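# Place the green block into the blue tray

## Task

Get the green block resting inside the blue tray.

## Robot and tools

Robot: two arms, left_arm and right_arm, each ending in a parallel gripper. left_arm is the robot's own left, on the +y side; the names do not follow image sides. Base poses in the scene frame: left_arm at (+0.078, +0.231, +0.755) m, quat_wxyz (+0.429, +0.284, +0.473, +0.715); right_arm at (+0.078, -0.231, +0.755) m, quat_wxyz (+0.715, +0.473, +0.284, +0.429).

Scene frame (used for printed results): origin at table-top height (z = 0) above the centre of the robot's foot; +x points forward over the table, +y to the robot's left, +z up. The table starts near x = +0.15 m and may be turned relative to the robot. Printed end_effector_position (m) is the point between the finger pads, roughly 1 cm behind the tips; end_effector_quat_wxyz gives orientation. Both can be off by a few cm, more at long reach. Gripper axes: fingers point along its +z, and they open and close along its y.

Command frame: all offsets in calls are along each arm's own Hand target axes, not the scene axes.

A row is 14 numbers, each in [-1, 1], always for both arms: left_arm dx, dy, dz, rx, ry, rz, opening, then the same seven for right_arm. dx..rz are an offset from that arm's Hand target as it stood when the action or move began; 1.0 equals 0.6 m or 180 degrees; rx, ry, rz form one rotation vector. Offsets are not poses: sending the same offset again moves further. All zeros for an arm's six pose numbers re-commands its current Hand target. The opening is absolute, not an offset: +1 fully open (0.094 m), -1 closed. A 0 opening is a real command (half open), so to leave a gripper unchanged repeat its present opening (see Tool commands in the result, or your last sent value).

execute_actions(actions, cameras): actions is a list of actions; each action is a table of up to 15 rows, one per 1/30 s step; a short table repeats its last row to fill 15 steps. Every row counts from the start-of-action Hand target, not from the previous row. cameras lists names to image; ["all"] for all, [] for none; default is all only when actions is empty. An empty actions list just returns the full state with images.

move(target, speed, blend, opening_speed, grip_force, blocking, cameras): straight-line paths for both grippers. target is one 14-number row or a list of up to 15 rows; every row is an offset from the same starting Hand targets. speed in m/s, 0.002 to 4.3, default 0.25 (turn rate up to twice that in rad/s); one value or one per target. blend in m rounds corners between list targets; 0 stops at each. opening_speed (0.2 or more, scale units per second) makes fingers change gradually. grip_force: newtons per finger pad, 10 to 50, per arm or one number; it persists; lower forces close slowly. blocking=false returns early while the move continues. Moves do not avoid obstacles or the other arm, last at least 0.5 s and at most 10 s. A changed opening in a later list target is applied on arrival, after the arms rest. Avoid paths passing near an arm's own base.

wait(seconds 0 to 10): lets time pass holding commands. stop(): brakes a running move. zoom_image(camera, region=[x0,y0,x1,y1] in pixels, max 504x504) enlarges part of the latest image. Cameras: cam_head_left, cam_head_right, cam_over, cam_left_wrist, cam_right_wrist, each 896x504. finished_scene(scene=1) ends the scene irreversibly; the block must stay in the tray without help.

Results: joint positions (last entry per arm is the measured opening in m), joint velocities (may say within noise or be omitted), joint torques (include arm weight; numbers 3 and 4 wrap at ±28 N m), Hand target (the commanded pose after clipping; next offsets start here), grip_measured (opening on the -1..+1 scale; reads up to ~2.5 mm wide when empty, a little narrower than a held hard part), grip_effort_nm (negative = closing; not a finger force), motor temperatures, and for move a "move:" line such as done, off_target, moving, held or fault, with limits like paced or held. Done means at rest within 10 mm and 2 degrees; neither done nor off_target tells you about contact. A gripper can rest a few cm short of its target from friction or weight; resend the missing distance as an offset. Orientation commands are clipped to 40 degrees from the measured one per step.

Gripping: fingers go to the commanded grip_measured value; the squeeze rises once commanded below the touch reading, jumping to the force limit about 0.06 below it. To release, command well above grip_measured.

Avoid: knocking anything off the table or setting it down off the table; dropping or releasing moving parts; fast or hard contact with the table or heavy objects; any contact or squeeze between the two arms (can fail the scene). An arm blocked by something keeps pushing until re-commanded back. Long holds, stretched arms or unreachable targets heat motors; at 100 °C the arm goes limp for 30–60 s, sometimes without a MOTOR HOT warning at 85 °C first.

Each tool is called after ">>>" as name(argument=value, ...), one argument or row to a line, values as JSON.

## Session

>>> execute_actions(
  actions=[],
)

Scene clock: 0.00 s.
left_arm: end_effector_position=(+0.4155, +0.5805, +0.2825) grip_measured=+1.000 grip_effort_nm=n/a end_effector_quat_wxyz=(+0.143, -0.678, +0.709, +0.132) | right_arm: end_effector_position=(+0.4169, +0.0800, +0.1010) grip_measured=+1.000 grip_effort_nm=n/a end_effector_quat_wxyz=(+0.200, -0.023, +0.978, -0.056)
Joint positions: left_arm=[-1.369 1.552 0.919 0.453 -0.133 -0.962 0.094] | right_arm=[-0.863 2.72 1.619 1.106 0.611 -0.52 0.094]
Joint velocities: within noise
Joint torques (N m): no reading
Motor temperatures (°C): left_arm=[25 31 27 24 23 25 26] | right_arm=[27 26 26 24 26 23 25]
Heat: left arm: hottest shoulder 31 °C; right arm: hottest waist 27 °C.
Hand target: left_arm +0.4151, +0.5806, +0.2841; -0.144, +0.678, -0.709, -0.133 | right_arm +0.4103, +0.0749, +0.0978; +0.195, -0.024, +0.979, -0.058
Tool commands: left_gripper/opening=+1.0 right_gripper/opening=+1.0

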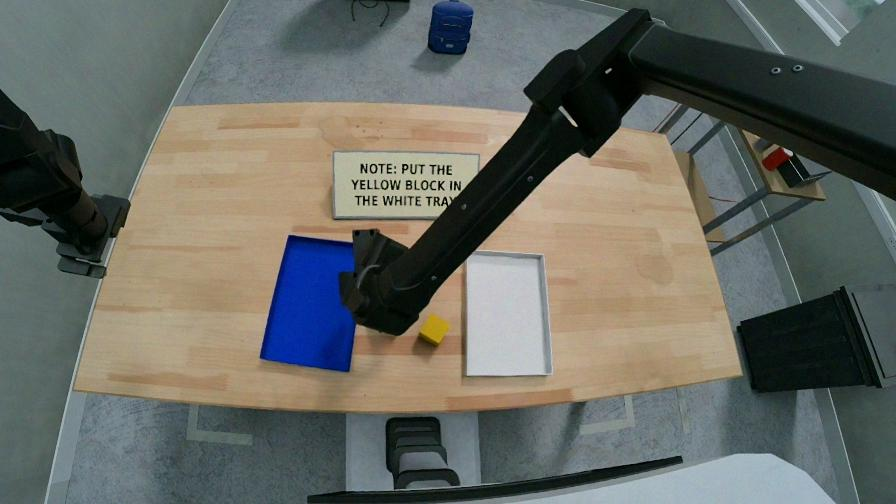

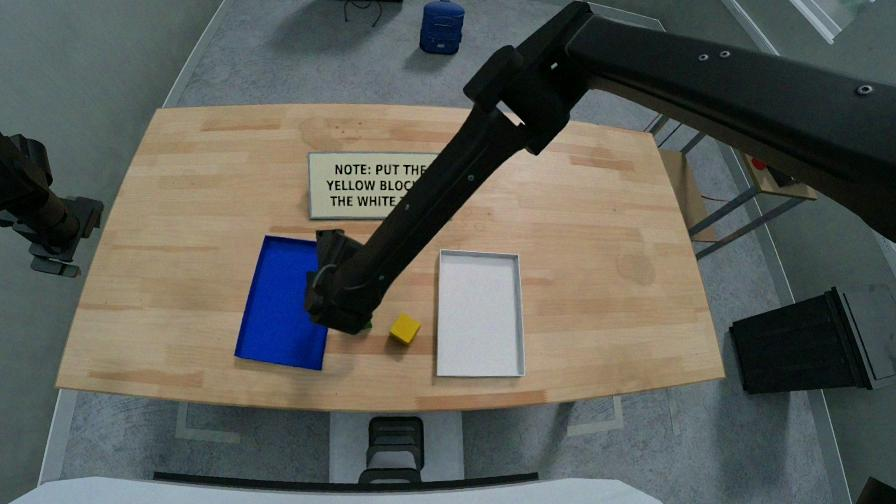

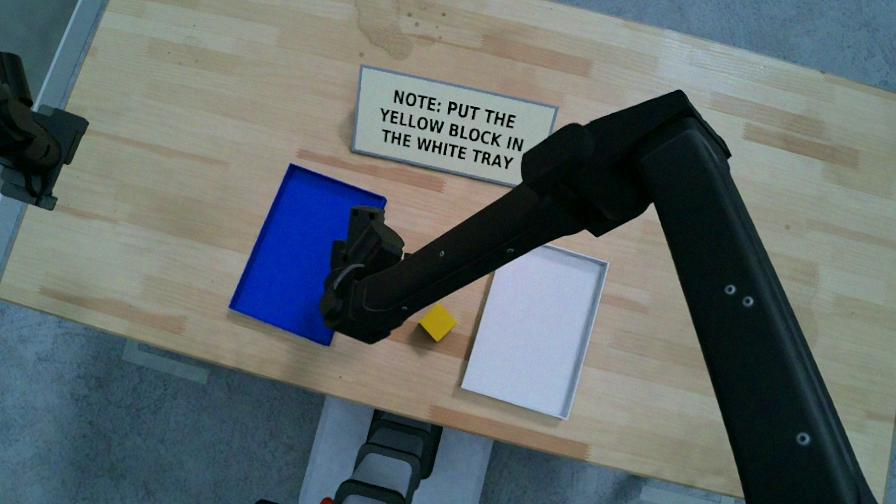

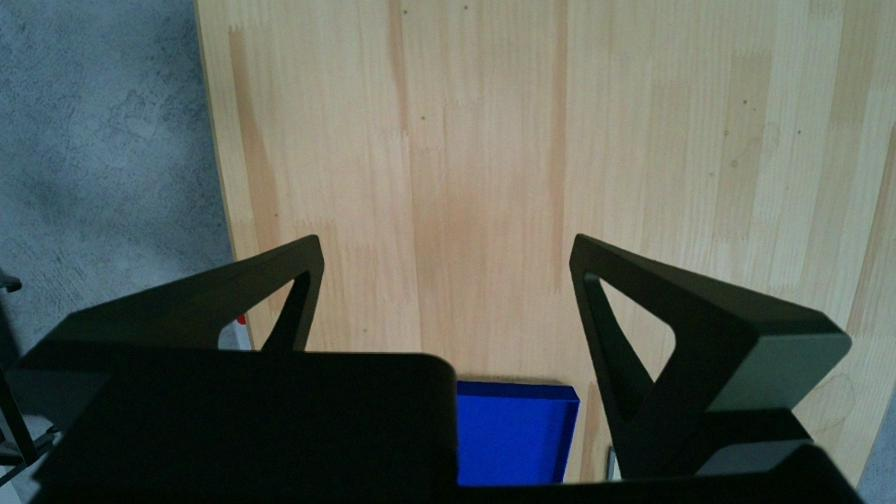

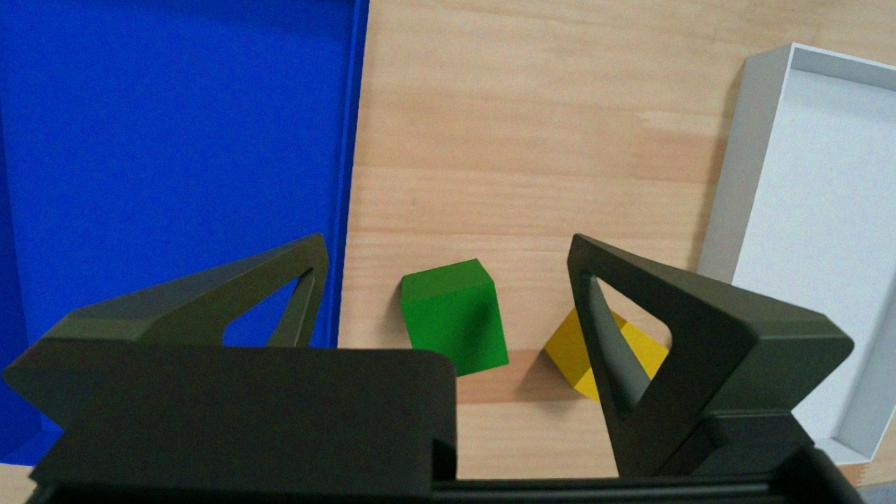

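>>> zoom_image(
  camera="cam_right_wrist",
  region=[340, 220, 680, 420],
)

Scaled by 1.482 from the camera's 896x504 image, which has a finer 1280x720 frame.

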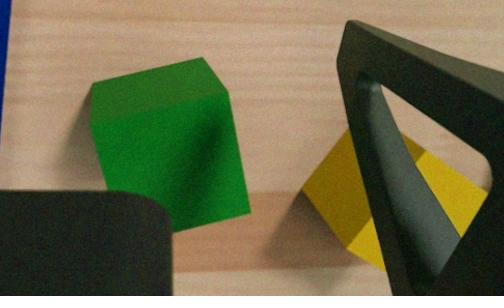

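>>> move(
  target=[0,0,0,0,0,0,1, 0.0320,-0.0187,-0.1198,-0.0502,0.1206,-0.0510,1],
  speed=0.25,
  cameras=["all"],
)

Scene clock: 35.23 s.
left_arm: end_effector_position=(+0.4155, +0.5805, +0.2825) grip_measured=+1.000 grip_effort_nm=0.01 end_effector_quat_wxyz=(+0.143, -0.678, +0.709, +0.132) | right_arm: end_effector_position=(+0.3707, +0.0623, +0.1469) grip_measured=+1.000 grip_effort_nm=0.00 end_effector_quat_wxyz=(+0.004, -0.102, +0.995, -0.008)
Joint positions: left_arm=[-1.369 1.552 0.919 0.453 -0.133 -0.962 0.094] | right_arm=[-0.84 2.466 1.365 0.597 0.675 -0.366 0.094]
Joint torques (N m): left_arm=[1.55 -13.98 -2.41 0.47 -0.3 -0.06] | right_arm=[16.73 -5.83 -6.12 -0.02 0.04 0.07]
Heat: left arm: hottest shoulder 31 °C; right arm: hottest waist 29 °C.
Hand target: left_arm +0.4151, +0.5806, +0.2841; -0.144, +0.678, -0.709, -0.133 | right_arm +0.3650, +0.0698, +0.1578; +0.000, -0.106, +0.994, -0.001
Off the commanded pose: left_arm 0.002 m, 0 deg | right_arm 0.014 m, 1 deg.
move: off_target (right_arm)

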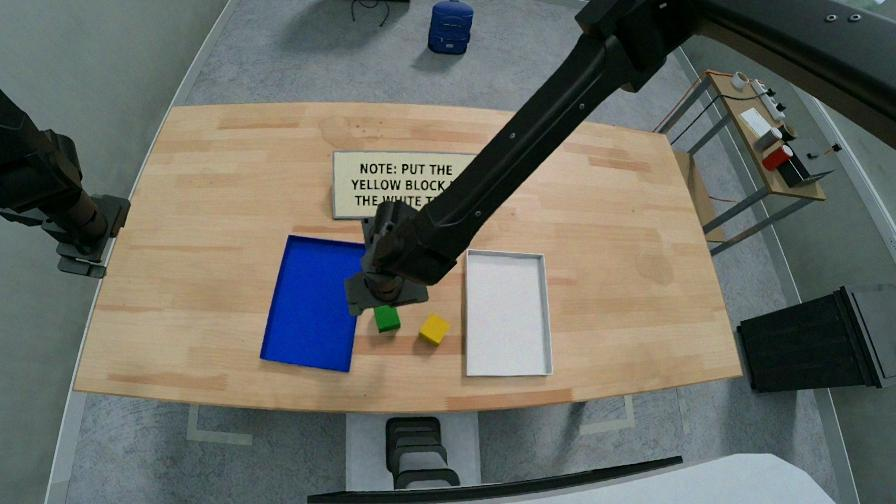

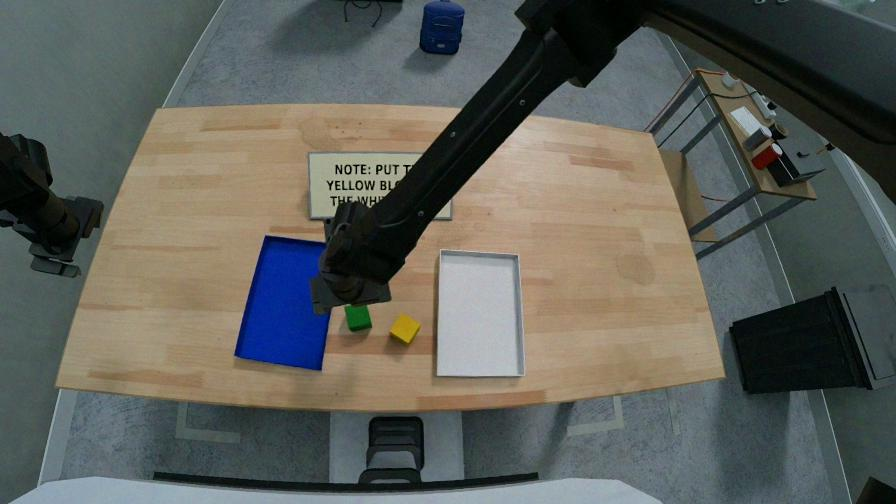

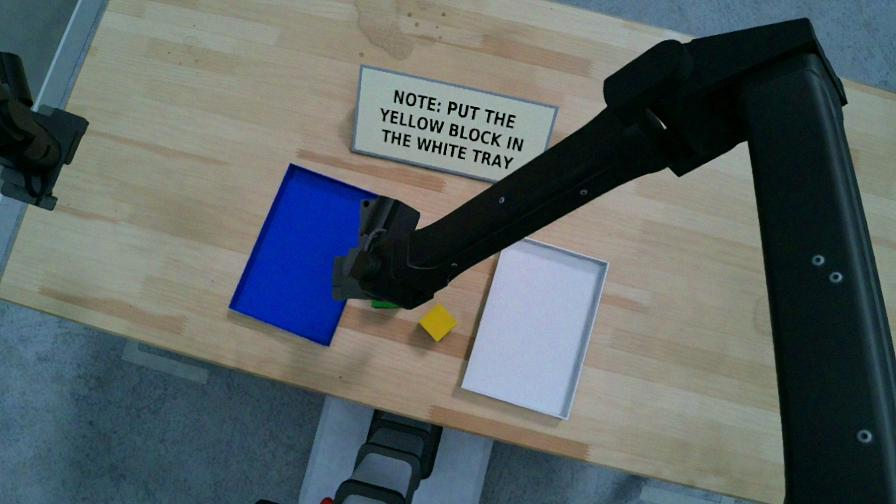

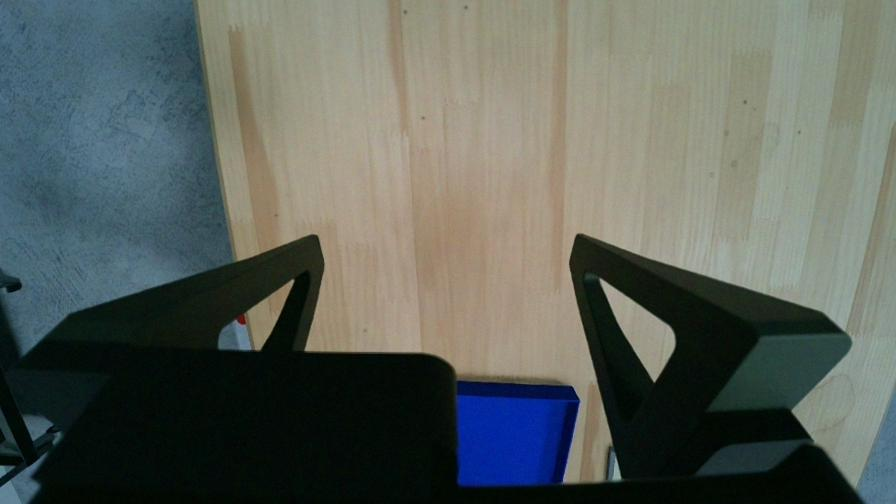

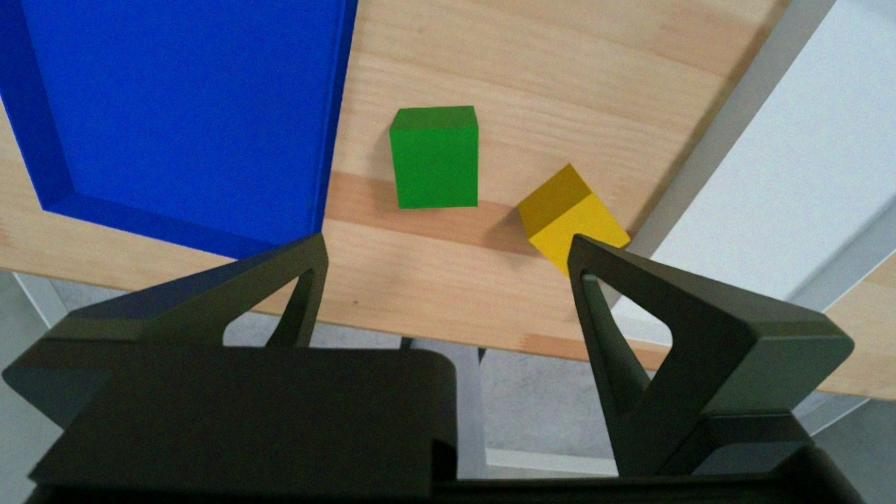

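>>> move(
  target=[0,0,0,0,0,0,1, 0.0127,0.0048,0.148,0,0,0,1],
  speed=0.2,
  cameras=["cam_right_wrist", "cam_head_left"],
)

Scene clock: 57.63 s.
left_arm: end_effector_position=(+0.4155, +0.5805, +0.2825) grip_measured=+1.000 grip_effort_nm=0.01 end_effector_quat_wxyz=(+0.143, -0.678, +0.709, +0.132) | right_arm: end_effector_position=(+0.3707, +0.0865, +0.0830) grip_measured=+1.000 grip_effort_nm=0.00 end_effector_quat_wxyz=(+0.013, -0.101, +0.995, +0.007)
Joint positions: left_arm=[-1.369 1.552 0.919 0.453 -0.133 -0.962 0.094] | right_arm=[-0.879 2.613 1.594 0.539 0.606 -0.393 0.094]
Joint torques (N m): left_arm=[1.55 -13.98 -2.41 0.47 -0.3 -0.06] | right_arm=[12.63 -3.49 -3.21 -0.03 -0.15 -0.15]
Heat: left arm: hottest shoulder 32 °C; right arm: hottest waist 29 °C.
Hand target: left_arm +0.4151, +0.5806, +0.2841; -0.144, +0.678, -0.709, -0.133 | right_arm +0.3570, +0.0709, +0.0690; +0.000, -0.106, +0.994, -0.001
Off the commanded pose: left_arm 0.002 m, 0 deg | right_arm 0.025 m, 2 deg.
move: off_target (right_arm)
Images, in order (width x height): cam_head_left 896x504, cam_right_wrist 896x504.

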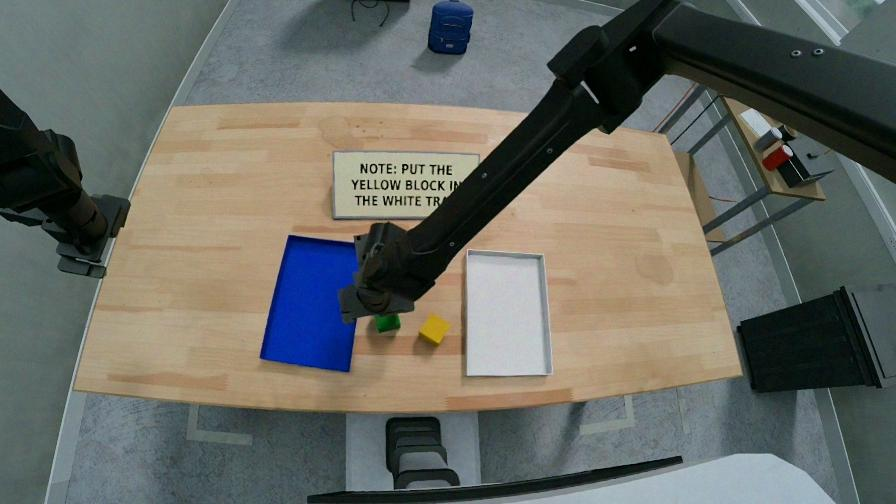

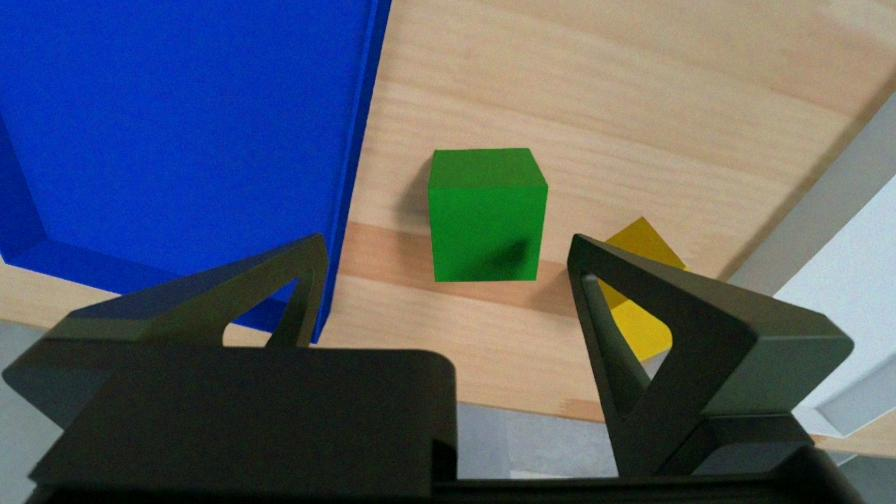

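>>> move(
  target=[0,0,0,0,0,0,1, 0.0264,-0.0276,0.025,0,0,0,1],
  speed=0.15,
  cameras=["cam_right_wrist"],
)

Scene clock: 71.77 s.
left_arm: end_effector_position=(+0.4155, +0.5805, +0.2825) grip_measured=+1.000 grip_effort_nm=0.01 end_effector_quat_wxyz=(+0.143, -0.678, +0.709, +0.132) | right_arm: end_effector_position=(+0.3584, +0.0678, +0.0672) grip_measured=+1.000 grip_effort_nm=0.00 end_effector_quat_wxyz=(+0.008, -0.105, +0.994, +0.009)
Joint positions: left_arm=[-1.369 1.552 0.919 0.453 -0.133 -0.962 0.094] | right_arm=[-0.919 2.625 1.594 0.55 0.571 -0.416 0.094]
Joint torques (N m): left_arm=[1.61 -13.98 -2.41 0.47 -0.3 -0.06] | right_arm=[12.63 -3.31 -3.69 0.64 -0.17 -0.15]
Heat: left arm: hottest shoulder 32 °C; right arm: hottest waist 29 °C.
Hand target: left_arm +0.4151, +0.5806, +0.2841; -0.144, +0.678, -0.709, -0.133 | right_arm +0.3450, +0.0515, +0.0541; +0.000, -0.106, +0.994, -0.001
Off the commanded pose: left_arm 0.002 m, 0 deg | right_arm 0.025 m, 1 deg.
move: off_target (right_arm)
Images, in order (width x height): cam_right_wrist 896x504.

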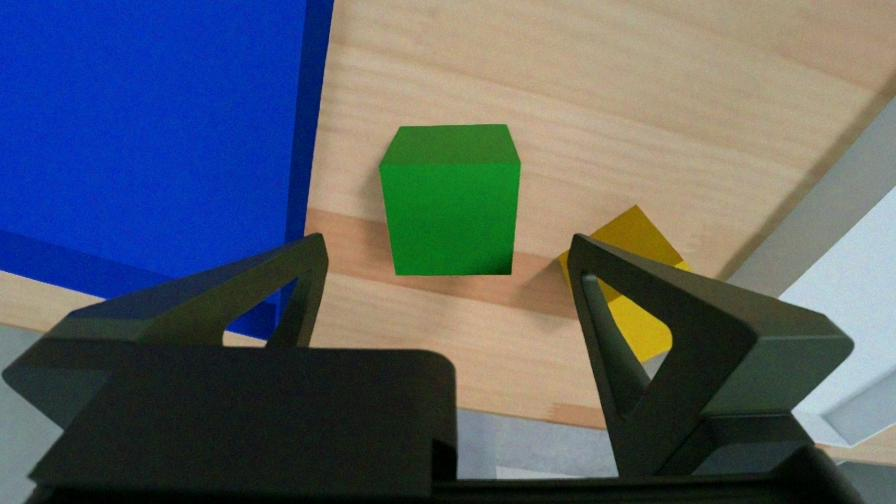

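>>> move(
  target=[
    [0,0,0,0,0,0,1, 0,-0.002,0.0633,0,0,0,0.447],
    [0,0,0,0,0,0,1, 0,-0.002,0.0633,0,0,0,-0.12],
  ],
  speed=0.12,
  opening_speed=1.2,
  cameras=["cam_right_wrist"],
)

Scene clock: 95.97 s.
left_arm: end_effector_position=(+0.4155, +0.5805, +0.2825) grip_measured=+1.000 grip_effort_nm=0.01 end_effector_quat_wxyz=(+0.143, -0.678, +0.709, +0.132) | right_arm: end_effector_position=(+0.3617, +0.0677, +0.0304) grip_measured=+0.063 grip_effort_nm=-1.02 end_effector_quat_wxyz=(+0.014, -0.102, +0.995, +0.008)
Joint positions: left_arm=[-1.369 1.552 0.919 0.453 -0.133 -0.962 0.094] | right_arm=[-0.949 2.699 1.726 0.515 0.542 -0.434 0.05]
Joint torques (N m): left_arm=[1.55 -13.92 -2.43 0.47 -0.29 -0.06] | right_arm=[12.57 -2.9 -3.14 0.05 -0.16 -0.13]
Heat: left arm: hottest shoulder 32 °C; right arm: hottest waist 29 °C.
Hand target: left_arm +0.4151, +0.5806, +0.2841; -0.144, +0.678, -0.709, -0.133 | right_arm +0.3450, +0.0504, +0.0162; -0.001, -0.106, +0.994, +0.000
Off the commanded pose: left_arm 0.002 m, 0 deg | right_arm 0.028 m, 2 deg.
move: off_target (right_arm); target 2's new opening was sent with right_arm's hand 0.028 m and 2 deg from that target
Images, in order (width x height): cam_right_wrist 896x504.

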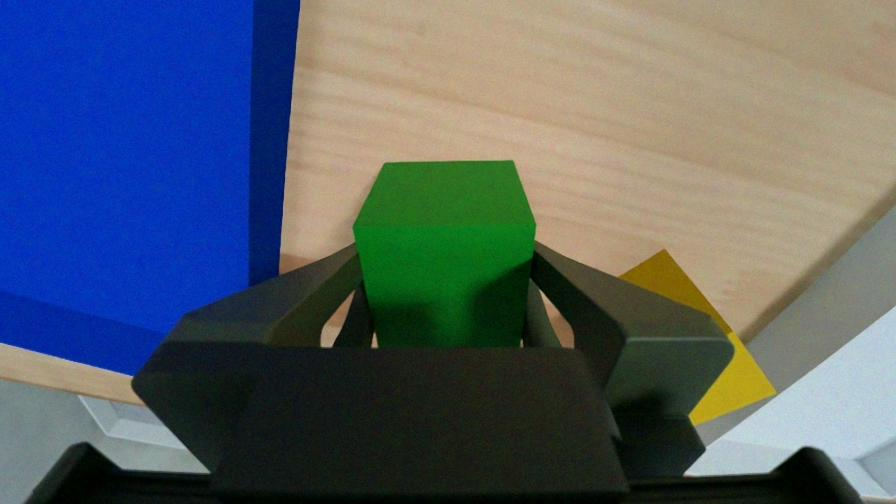

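>>> move(
  target=[
    [0,0,0,0,0,0,1, 0,0,-0.1417,0,0,0,-0.12],
    [0,0,0,0,0,0,1, -0.1238,0.2580,-0.1583,0,0,0,-0.12],
  ],
  speed=0.2,
  blend=[0.03, 0],
  cameras=["cam_right_wrist", "cam_head_left"],
)

Scene clock: 107.53 s.
left_arm: end_effector_position=(+0.4155, +0.5805, +0.2825) grip_measured=+1.000 grip_effort_nm=0.01 end_effector_quat_wxyz=(+0.143, -0.678, +0.709, +0.132) | right_arm: end_effector_position=(+0.3941, +0.2044, +0.1050) grip_measured=+0.063 grip_effort_nm=-1.03 end_effector_quat_wxyz=(+0.002, -0.102, +0.995, -0.006)
Joint positions: left_arm=[-1.369 1.552 0.919 0.453 -0.133 -0.962 0.094] | right_arm=[-0.716 2.757 1.895 0.295 0.778 -0.279 0.05]
Joint torques (N m): left_arm=[1.61 -13.92 -2.41 0.47 -0.3 -0.06] | right_arm=[21.13 -3.78 -1.62 -0.01 0.09 0.09]
Heat: left arm: hottest shoulder 32 °C; right arm: hottest waist 29 °C.
Hand target: left_arm +0.4151, +0.5806, +0.2841; -0.144, +0.678, -0.709, -0.133 | right_arm +0.3855, +0.2173, +0.1109; +0.000, -0.106, +0.994, +0.000
Off the commanded pose: left_arm 0.002 m, 0 deg | right_arm 0.017 m, 1 deg.
move: off_target (right_arm)
Images, in order (width x height): cam_head_left 896x504, cam_right_wrist 896x504.

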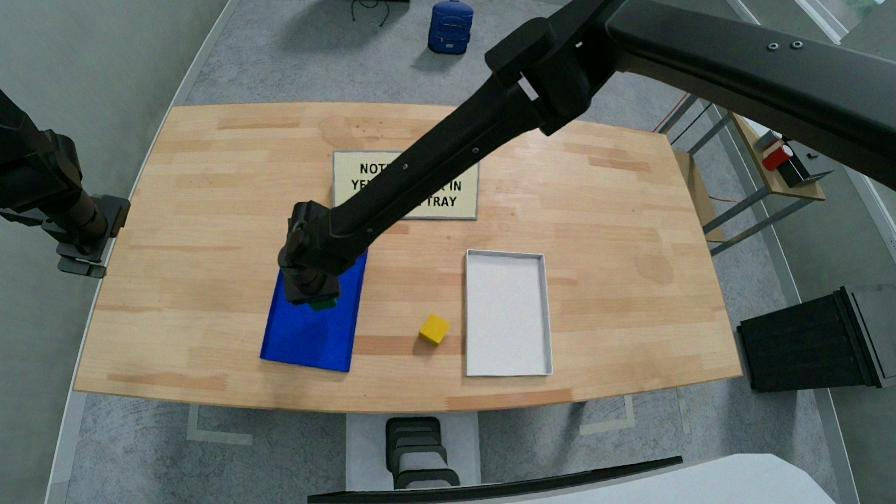

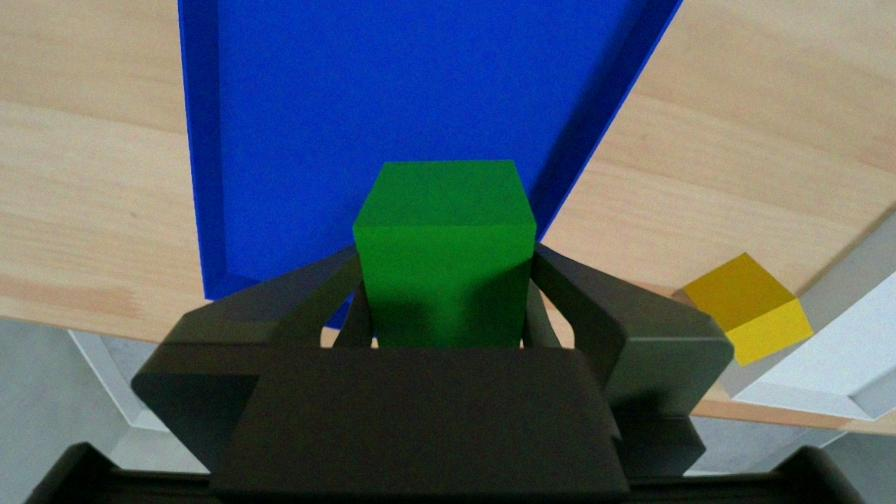

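>>> move(
  target=[0,0,0,0,0,0,1, 0,0,0.13,0,0,0,-0.12],
  speed=0.15,
  cameras=["cam_right_wrist"],
)

Scene clock: 117.27 s.
left_arm: end_effector_position=(+0.4155, +0.5805, +0.2825) grip_measured=+1.000 grip_effort_nm=0.01 end_effector_quat_wxyz=(+0.143, -0.678, +0.709, +0.132) | right_arm: end_effector_position=(+0.4023, +0.2379, +0.0542) grip_measured=+0.063 grip_effort_nm=-1.03 end_effector_quat_wxyz=(+0.015, -0.101, +0.995, +0.011)
Joint positions: left_arm=[-1.369 1.552 0.919 0.453 -0.133 -0.962 0.094] | right_arm=[-0.737 2.937 2.218 0.19 0.723 -0.308 0.05]
Joint torques (N m): left_arm=[1.55 -13.92 -2.41 0.46 -0.3 -0.05] | right_arm=[17.96 -3.55 -0.72 0.08 -0.14 -0.13]
Heat: left arm: hottest shoulder 32 °C; right arm: hottest waist 30 °C.
Hand target: left_arm +0.4151, +0.5806, +0.2841; -0.144, +0.678, -0.709, -0.133 | right_arm +0.3853, +0.2174, +0.0329; +0.000, -0.106, +0.994, +0.000
Off the commanded pose: left_arm 0.002 m, 0 deg | right_arm 0.034 m, 2 deg.
move: off_target (right_arm)
Images, in order (width x height): cam_right_wrist 896x504.

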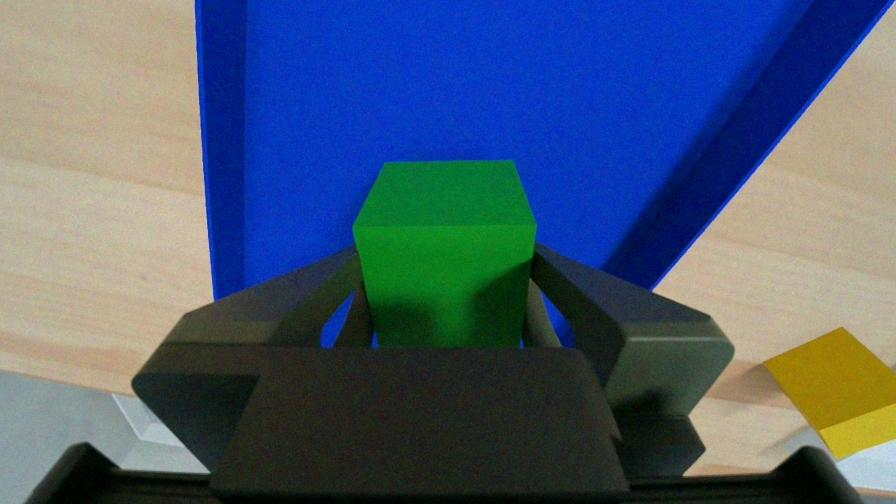

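>>> move(
  target=[0,0,0,0,0,0,1, 0,0,0.035,0,0,0,-0.12],
  speed=0.08,
  cameras=["cam_right_wrist"],
)

Scene clock: 121.77 s.
left_arm: end_effector_position=(+0.4155, +0.5805, +0.2825) grip_measured=+1.000 grip_effort_nm=0.01 end_effector_quat_wxyz=(+0.143, -0.678, +0.709, +0.132) | right_arm: end_effector_position=(+0.4021, +0.2394, +0.0341) grip_measured=+0.063 grip_effort_nm=-1.03 end_effector_quat_wxyz=(+0.015, -0.101, +0.995, +0.011)
Joint positions: left_arm=[-1.369 1.552 0.919 0.453 -0.133 -0.962 0.094] | right_arm=[-0.753 3.002 2.337 0.143 0.709 -0.32 0.05]
Joint torques (N m): left_arm=[1.55 -13.92 -2.43 0.47 -0.3 -0.06] | right_arm=[17.79 -2.9 -0.42 0.03 -0.16 -0.14]
Heat: left arm: hottest shoulder 32 °C; right arm: hottest waist 30 °C.
Hand target: left_arm +0.4151, +0.5806, +0.2841; -0.144, +0.678, -0.709, -0.133 | right_arm +0.3853, +0.2171, +0.0118; +0.000, -0.106, +0.994, -0.001
Off the commanded pose: left_arm 0.002 m, 0 deg | right_arm 0.036 m, 2 deg.
move: off_target (right_arm)
Images, in order (width x height): cam_right_wrist 896x504.

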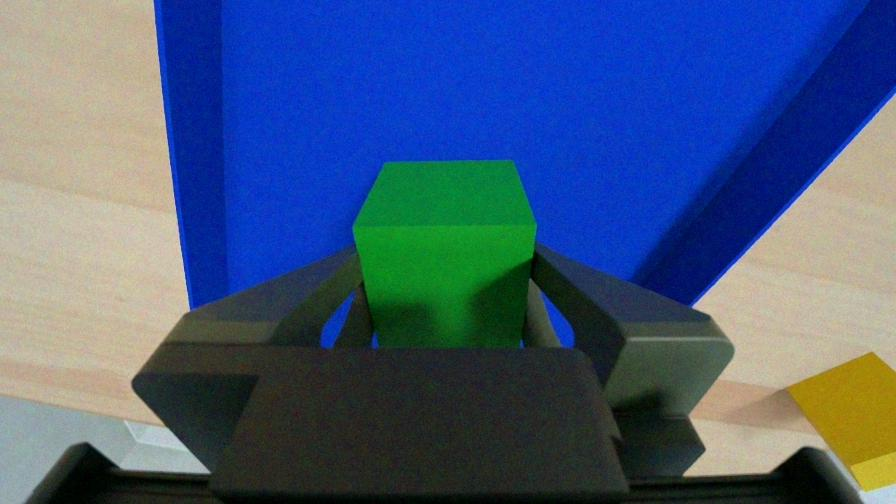

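>>> move(
  target=[
    [0,0,0,0,0,0,1, 0,0,0.0075,0,0,0,-0.12],
    [0,0,0,0,0,0,1, 0,0,0.0075,0,0,0,0.9],
    [0,0,0,0,0,0,1, -0.0251,0.0372,-0.1833,0,0,0,0.9],
  ],
  speed=[0.05, 0.05, 0.12],
  opening_speed=1.5,
  cameras=["cam_right_wrist", "cam_head_left", "cam_over"],
)

Scene clock: 134.03 s.
left_arm: end_effector_position=(+0.4155, +0.5805, +0.2825) grip_measured=+1.000 grip_effort_nm=0.01 end_effector_quat_wxyz=(+0.143, -0.678, +0.709, +0.132) | right_arm: end_effector_position=(+0.3916, +0.2405, +0.1168) grip_measured=+0.898 grip_effort_nm=0.10 end_effector_quat_wxyz=(-0.005, -0.113, +0.994, -0.001)
Joint positions: left_arm=[-1.369 1.552 0.919 0.453 -0.133 -0.962 0.094] | right_arm=[-0.671 2.803 1.98 0.21 0.809 -0.249 0.089]
Joint torques (N m): left_arm=[1.61 -13.92 -2.43 0.47 -0.3 -0.06] | right_arm=[21.36 -5.3 -2.5 0.69 0.07 0.07]
Heat: left arm: hottest shoulder 32 °C; right arm: hottest waist 31 °C.
Hand target: left_arm +0.4151, +0.5806, +0.2841; -0.144, +0.678, -0.709, -0.133 | right_arm +0.3954, +0.2423, +0.1218; +0.000, -0.106, +0.994, -0.001
Off the commanded pose: left_arm 0.002 m, 0 deg | right_arm 0.006 m, 1 deg.
move: done; target 2's new opening was sent with right_arm's hand 0.039 m and 2 deg from that target
Images, in order (width x height): cam_head_left 896x504, cam_over 896x504, cam_right_wrist 896x504.

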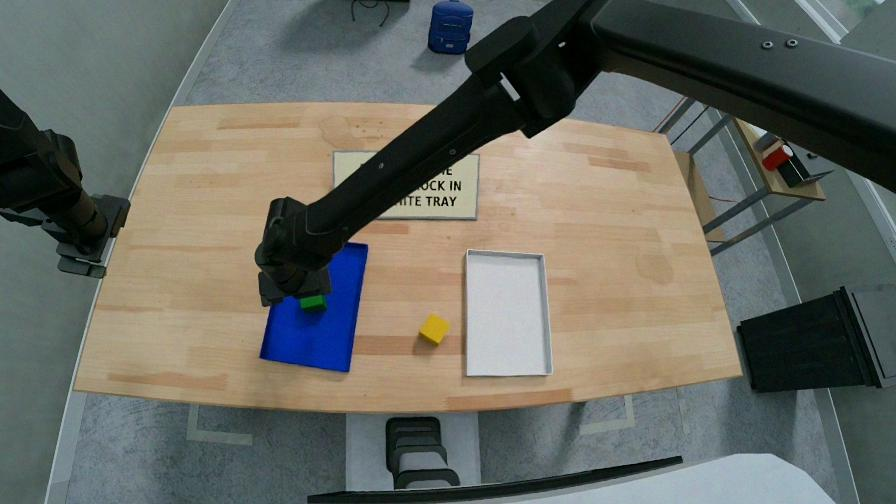

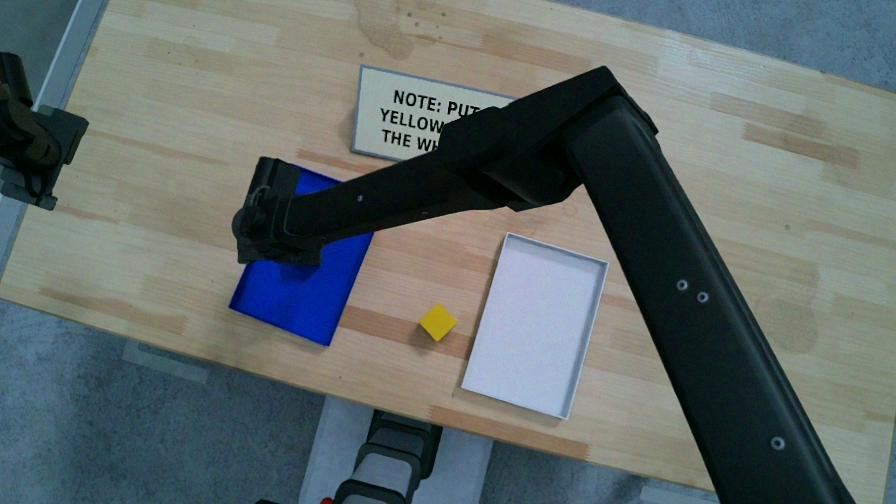

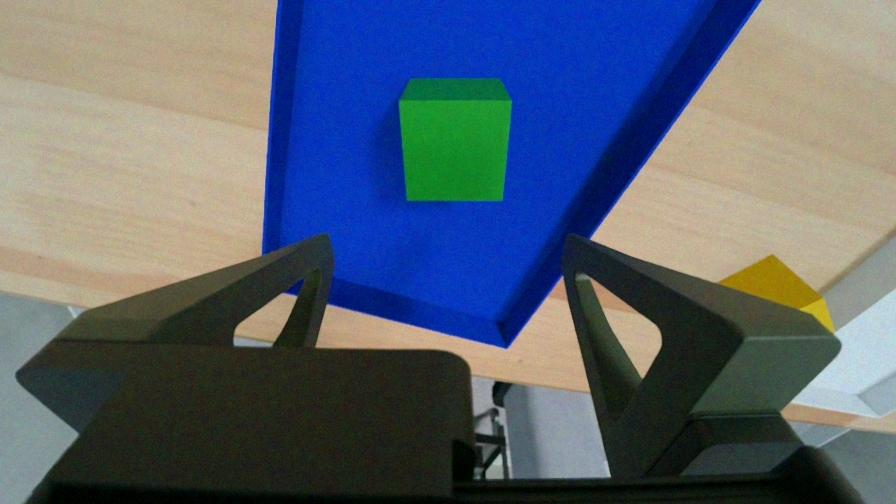

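The green block is resting flat inside the blue tray and the gripper is clear of it.

>>> finished_scene(
)

The scene is finished: the task was done.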